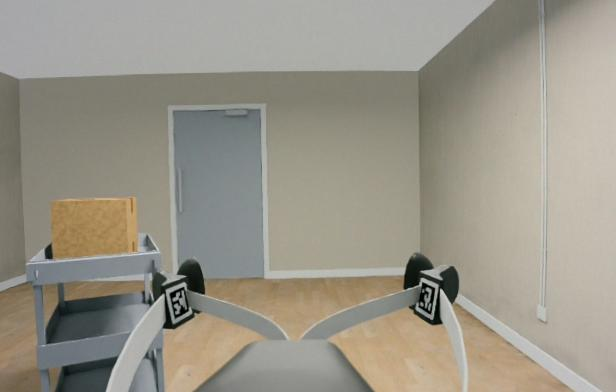

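move(
  blocking=false,
  r1={"base":{"rotate_rad":0.08},"joints":{"wrist_yaw_rad":0.0}},
  r2={"base":{"translate_m":1.768,"strafe_m":-1.909},"pace":"fast"},
)

wait(
  seconds=5,
)

wait(
  seconds=8,
)

wait(
  seconds=8,
)

wait(
  seconds=0.3,
  cameras=["r1_wrist_camera","r2_head_camera","r2_head_left_camera","r2_wrist_camera"],
)

Scene clock: 77.83 s.
move: r1 moving; r2 moving
r1.base_odometry: x=-0.762 y=+1.301 heading=-2.383
r1.turned_by_wheels: +0.080
r1.turned_by_imu: +0.080
r1.base_tilt: forward=-1.6 right=+1.3
r1.lidar_m: 1.15 1.15 1.56 2.23 2.34 1.75 1.69 1.78 2.43 2.47 1.57 1.19
r1.base_status: rotate_rad moving
r1.joint_positions: lift_m=+0.500 arm_m=+0.000 wrist_yaw_rad=+2.607 wrist_pitch_rad=+0.002 wrist_roll_rad=+0.000 gripper_m=+0.056
r1.joint_status: wrist_yaw_rad moving
r1.measured_speeds: translate_m=+0.000 strafe_m=+0.000 rotate_rad=+0.000 lift_m=+0.000 arm_m=+0.000 wrist_yaw_rad=-1.820 wrist_pitch_rad=+0.000 wrist_roll_rad=+0.000
r1.motor_effort: lift_m=+23(23) arm_m=-3(4) wheel_0=-2(8) wheel_1=-1(7) wheel_2=+0(7)
r1.servo_current: wrist_yaw_rad=72(150) wrist_pitch_rad=39(46) wrist_roll_rad=65(65) gripper_m=39(46)
r1.hand_pose: x=-0.0328 y=+0.2221 z=+0.6772 quat_wxyz=(+0.264, -0.001, +0.000, +0.965) (m; r1's base frame)
r1.wrist_depth_mm: - - - - - - - / - - - - - - - / - - - - - - - / - - - - - - - / - - - - - - - / - - 190 - 187 - - / - 164 1537 153 1618 1430 1661
r2.base_odometry: x=-0.214 y=+0.882 heading=-2.165
r2.turned_by_wheels: -0.001
r2.turned_by_imu: +0.000
r2.base_tilt: forward=-0.7 right=+0.1
r2.lidar_m: 1.67 3.28 2.98 1.58 1.31 1.28 1.46 1.46 1.42 1.62 2.63 1.69
r2.base_status: translate_m moving; strafe_m moving
r2.joint_positions: lift_m=+0.900 arm_m=+0.000 wrist_yaw_rad=-0.782 wrist_pitch_rad=+0.001 wrist_roll_rad=+0.000 gripper_m=+0.120
r2.joint_status: not commanded
r2.measured_speeds: translate_m=+0.111 strafe_m=-0.119 rotate_rad=+0.000 lift_m=+0.000 arm_m=+0.000 wrist_yaw_rad=+0.000 wrist_pitch_rad=+0.000 wrist_roll_rad=+0.000
r2.motor_effort: lift_m=+21(21) arm_m=-4(4) wheel_0=+13(13) wheel_1=-7(8) wheel_2=-13(13)
r2.servo_current: wrist_yaw_rad=46(59) wrist_pitch_rad=39(46) wrist_roll_rad=46(52) gripper_m=52(52)
r2.hand_pose: x=+0.3139 y=-0.2653 z=+1.0776 quat_wxyz=(+0.924, +0.000, +0.000, -0.381) (m; r2's base frame)
r2.wrist_depth_mm: - - - - - - - / - - - - - - - / - - - - - - - / - - - - - - - / 1499 1576 - - - - - / - 1983 200 - 199 - - / 1863 1464 - - - - -
pictures: none

Scene clock: 79.73 s.
earlier move: r1 done; r2 moving
r1.base_odometry: x=-0.762 y=+1.301 heading=-2.383
r1.turned_by_wheels: +0.000
r1.turned_by_imu: +0.000
r1.base_tilt: forward=-1.6 right=+1.3
r1.lidar_m: 1.15 1.15 1.56 2.21 2.35 1.77 1.68 1.75 2.43 2.47 1.56 1.20
r1.base_status: done
r1.joint_positions: lift_m=+0.500 arm_m=+0.000 wrist_yaw_rad=+0.003 wrist_pitch_rad=+0.002 wrist_roll_rad=+0.000 gripper_m=+0.056
r1.joint_status: all done
r1.measured_speeds: all 0
r1.motor_effort: lift_m=+23(23) arm_m=-2(4) wheel_0=-2(8) wheel_1=-1(7) wheel_2=+0(7)
r1.servo_current: wrist_yaw_rad=46(150) wrist_pitch_rad=39(52) wrist_roll_rad=26(65) gripper_m=39(46)
r1.hand_pose: x=+0.4595 y=-0.0867 z=+0.6772 quat_wxyz=(+1.000, +0.000, +0.001, +0.001) (m; r1's base frame)
r1.wrist_depth_mm: - - - - - 946 - / 854 931 - - - 960 - / 842 946 - - - 946 - / 866 946 - - - 946 - / 842 917 - - - 931 - / 866 946 190 - 188 946 - / - 152 - 137 - 904 -
r2.base_odometry: x=-0.873 y=+0.781 heading=-2.165
r2.turned_by_wheels: +0.000
r2.turned_by_imu: +0.002
r2.base_tilt: forward=-0.7 right=+0.1
r2.lidar_m: 1.11 3.37 3.34 2.40 1.98 1.96 1.69 1.35 1.37 1.56 2.48 3.86
r2.base_status: translate_m moving; strafe_m moving
r2.joint_positions: lift_m=+0.900 arm_m=+0.000 wrist_yaw_rad=-0.782 wrist_pitch_rad=+0.001 wrist_roll_rad=+0.000 gripper_m=+0.120
r2.joint_status: not commanded
r2.measured_speeds: translate_m=+0.265 strafe_m=-0.286 rotate_rad=+0.002 lift_m=+0.000 arm_m=+0.000 wrist_yaw_rad=+0.000 wrist_pitch_rad=+0.000 wrist_roll_rad=+0.000
r2.motor_effort: lift_m=+21(21) arm_m=-4(4) wheel_0=+7(16) wheel_1=-4(8) wheel_2=-8(14)
r2.servo_current: wrist_yaw_rad=39(65) wrist_pitch_rad=39(46) wrist_roll_rad=52(59) gripper_m=52(59)
r2.hand_pose: x=+0.3139 y=-0.2653 z=+1.0777 quat_wxyz=(+0.924, +0.000, +0.000, -0.381) (m; r2's base frame)
r2.wrist_depth_mm: - - - - - - - / - - - - - - - / - - - - - - - / - - - - - - - / - - - - - - - / - - 201 - 199 - - / - - - - - - -
wait: 1.90 of 5 s (r1 has come to rest)
pictures: none

Scene clock: 85.47 s.
earlier move: r2 done
r1.base_odometry: x=-0.762 y=+1.301 heading=-2.383
r1.turned_by_wheels: +0.000
r1.turned_by_imu: +0.000
r1.base_tilt: forward=-1.6 right=+1.3
r1.lidar_m: 1.15 1.16 1.56 2.23 2.33 1.73 1.68 1.74 2.42 2.46 1.56 1.22
r1.base_status: done
r1.joint_positions: lift_m=+0.500 arm_m=+0.000 wrist_yaw_rad=+0.003 wrist_pitch_rad=+0.002 wrist_roll_rad=+0.000 gripper_m=+0.056
r1.joint_status: all done
r1.measured_speeds: all 0
r1.motor_effort: lift_m=+23(23) arm_m=+4(4) wheel_0=-1(8) wheel_1=-1(7) wheel_2=+0(7)
r1.servo_current: wrist_yaw_rad=52(150) wrist_pitch_rad=39(52) wrist_roll_rad=26(78) gripper_m=39(52)
r1.hand_pose: x=+0.4595 y=-0.0867 z=+0.6772 quat_wxyz=(+1.000, +0.000, +0.001, +0.001) (m; r1's base frame)
r1.wrist_depth_mm: - - - - - 960 - / 842 917 - - - 976 - / 854 931 - - - 931 - / 866 931 - - - 946 - / 854 946 - - - 946 - / 854 946 191 - 188 960 - / - 151 - 137 - 917 -
r2.base_odometry: x=-2.744 y=+0.493 heading=-2.165
r2.turned_by_wheels: +0.000
r2.turned_by_imu: +0.003
r2.base_tilt: forward=-0.6 right=+0.0
r2.lidar_m: 2.22 3.58 1.13 1.11 3.85 2.74 1.45 1.18 1.16 1.32 1.98 1.97
r2.base_status: done
r2.joint_positions: lift_m=+0.900 arm_m=+0.000 wrist_yaw_rad=-0.782 wrist_pitch_rad=+0.001 wrist_roll_rad=+0.000 gripper_m=+0.120
r2.joint_status: not commanded
r2.measured_speeds: all 0
r2.motor_effort: lift_m=+21(21) arm_m=-4(5) wheel_0=+1(16) wheel_1=-3(8) wheel_2=-3(14)
r2.servo_current: wrist_yaw_rad=52(65) wrist_pitch_rad=46(52) wrist_roll_rad=39(65) gripper_m=52(59)
r2.hand_pose: x=+0.3139 y=-0.2653 z=+1.0777 quat_wxyz=(+0.924, +0.000, +0.000, -0.381) (m; r2's base frame)
r2.wrist_depth_mm: - - - - - - - / - - - - - - - / - - - - - - - / - - - - - - - / - - - - - - - / - 186 189 - 186 - - / - - - - - - -
wait: 5.73 of 8 s (r2 has come to rest)
pictures: none

Scene clock: 93.47 s.
r1.base_odometry: x=-0.762 y=+1.301 heading=-2.383
r1.turned_by_wheels: +0.000
r1.turned_by_imu: -0.001
r1.base_tilt: forward=-1.6 right=+1.3
r1.lidar_m: 1.16 1.14 1.56 2.22 2.33 1.75 1.66 1.75 2.46 2.48 1.59 1.21
r1.base_status: done
r1.joint_positions: lift_m=+0.500 arm_m=+0.000 wrist_yaw_rad=+0.003 wrist_pitch_rad=+0.002 wrist_roll_rad=+0.000 gripper_m=+0.056
r1.joint_status: all done
r1.measured_speeds: all 0
r1.motor_effort: lift_m=+23(23) arm_m=+4(4) wheel_0=-1(8) wheel_1=-1(7) wheel_2=+0(7)
r1.servo_current: wrist_yaw_rad=59(150) wrist_pitch_rad=33(52) wrist_roll_rad=46(78) gripper_m=39(52)
r1.hand_pose: x=+0.4595 y=-0.0867 z=+0.6772 quat_wxyz=(+1.000, +0.000, +0.001, +0.001) (m; r1's base frame)
r1.wrist_depth_mm: - - - - - 960 - / 831 917 - - - 960 - / 854 946 - - - 931 - / 854 931 - - - 946 - / 866 931 - - - 931 - / 866 960 190 - 188 931 - / - 152 - 136 - 904 -
r2.base_odometry: x=-2.744 y=+0.493 heading=-2.165
r2.turned_by_wheels: +0.000
r2.turned_by_imu: +0.001
r2.base_tilt: forward=-0.7 right=+0.0
r2.lidar_m: 2.24 3.57 1.15 1.12 3.86 2.73 1.42 1.17 1.15 1.34 1.96 1.97
r2.base_status: done
r2.joint_positions: lift_m=+0.900 arm_m=+0.000 wrist_yaw_rad=-0.782 wrist_pitch_rad=+0.001 wrist_roll_rad=+0.000 gripper_m=+0.120
r2.joint_status: not commanded
r2.measured_speeds: all 0
r2.motor_effort: lift_m=+21(21) arm_m=-4(5) wheel_0=+0(16) wheel_1=-3(8) wheel_2=-4(14)
r2.servo_current: wrist_yaw_rad=39(65) wrist_pitch_rad=39(52) wrist_roll_rad=46(65) gripper_m=52(59)
r2.hand_pose: x=+0.3139 y=-0.2653 z=+1.0777 quat_wxyz=(+0.924, +0.000, +0.000, -0.381) (m; r2's base frame)
r2.wrist_depth_mm: - - - - - - - / - - - - - - - / - - - - - - - / - - - - - - - / - - - - - - - / - 186 190 - 185 - - / - - - - - - -
wait: 8.00 s; at rest by 0.27 s
pictures: none

Scene clock: 93.77 s.
r1.base_odometry: x=-0.762 y=+1.301 heading=-2.383
r1.turned_by_wheels: +0.000
r1.turned_by_imu: +0.000
r1.base_tilt: forward=-1.6 right=+1.3
r1.lidar_m: 1.14 1.15 1.55 2.23 2.35 1.77 1.69 1.75 2.44 2.47 1.58 1.22
r1.base_status: done
r1.joint_positions: lift_m=+0.500 arm_m=+0.000 wrist_yaw_rad=+0.003 wrist_pitch_rad=+0.002 wrist_roll_rad=+0.000 gripper_m=+0.056
r1.joint_status: all done
r1.measured_speeds: all 0
r1.motor_effort: lift_m=+23(23) arm_m=+4(4) wheel_0=-1(8) wheel_1=-1(7) wheel_2=+0(7)
r1.servo_current: wrist_yaw_rad=46(150) wrist_pitch_rad=39(52) wrist_roll_rad=33(78) gripper_m=39(52)
r1.hand_pose: x=+0.4595 y=-0.0867 z=+0.6772 quat_wxyz=(+1.000, +0.000, +0.001, +0.001) (m; r1's base frame)
r1.wrist_depth_mm: - - - - - 976 - / 854 917 - - - 960 - / 842 931 - - - 904 - / 854 931 - - - 931 - / 866 931 - - - 946 - / 866 946 190 - 187 931 - / - 152 - 136 - 891 -
r2.base_odometry: x=-2.744 y=+0.493 heading=-2.165
r2.turned_by_wheels: +0.000
r2.turned_by_imu: +0.000
r2.base_tilt: forward=-0.6 right=+0.1
r2.lidar_m: 2.20 3.59 1.13 1.12 3.86 2.76 1.42 1.17 1.16 1.34 1.97 1.96
r2.base_status: done
r2.joint_positions: lift_m=+0.900 arm_m=+0.000 wrist_yaw_rad=-0.782 wrist_pitch_rad=+0.001 wrist_roll_rad=+0.000 gripper_m=+0.120
r2.joint_status: not commanded
r2.measured_speeds: all 0
r2.motor_effort: lift_m=+21(21) arm_m=-4(5) wheel_0=+0(16) wheel_1=-3(8) wheel_2=-4(14)
r2.servo_current: wrist_yaw_rad=46(65) wrist_pitch_rad=39(52) wrist_roll_rad=52(65) gripper_m=52(59)
r2.hand_pose: x=+0.3139 y=-0.2653 z=+1.0777 quat_wxyz=(+0.924, +0.000, +0.000, -0.381) (m; r2's base frame)
r2.wrist_depth_mm: - - - - - - - / - - - - - - - / - - - - - - - / - - - - - - - / - - - - - - - / - 185 190 - 185 - - / - - - - - - -
wait: 0.30 s; at rest by 0.27 s
pictures: r1_wrist_camera, r2_head_camera, r2_head_left_camera, r2_wrist_camera
Images, in order (width x height): r1_wrist_camera 616x392, r2_head_camera 420x560, r2_head_left_camera 420x672, r2_wrist_camera 616x392.

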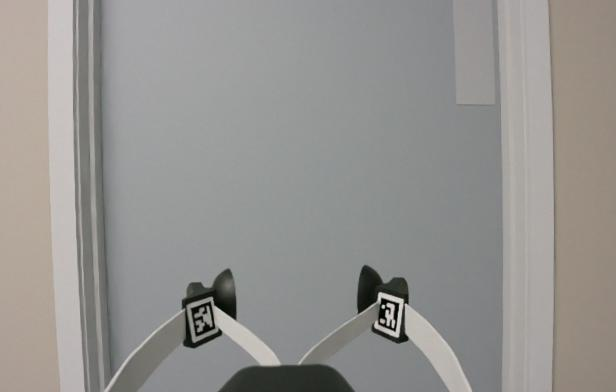

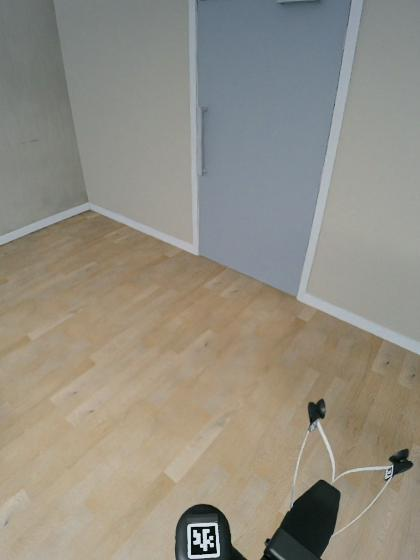

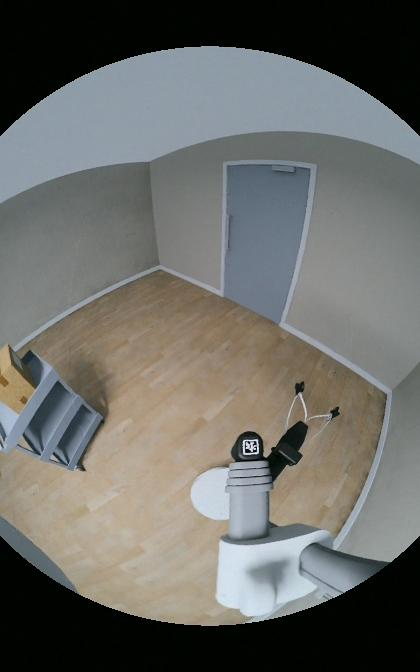

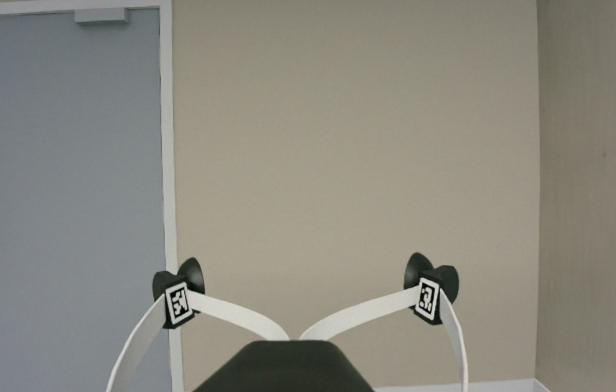

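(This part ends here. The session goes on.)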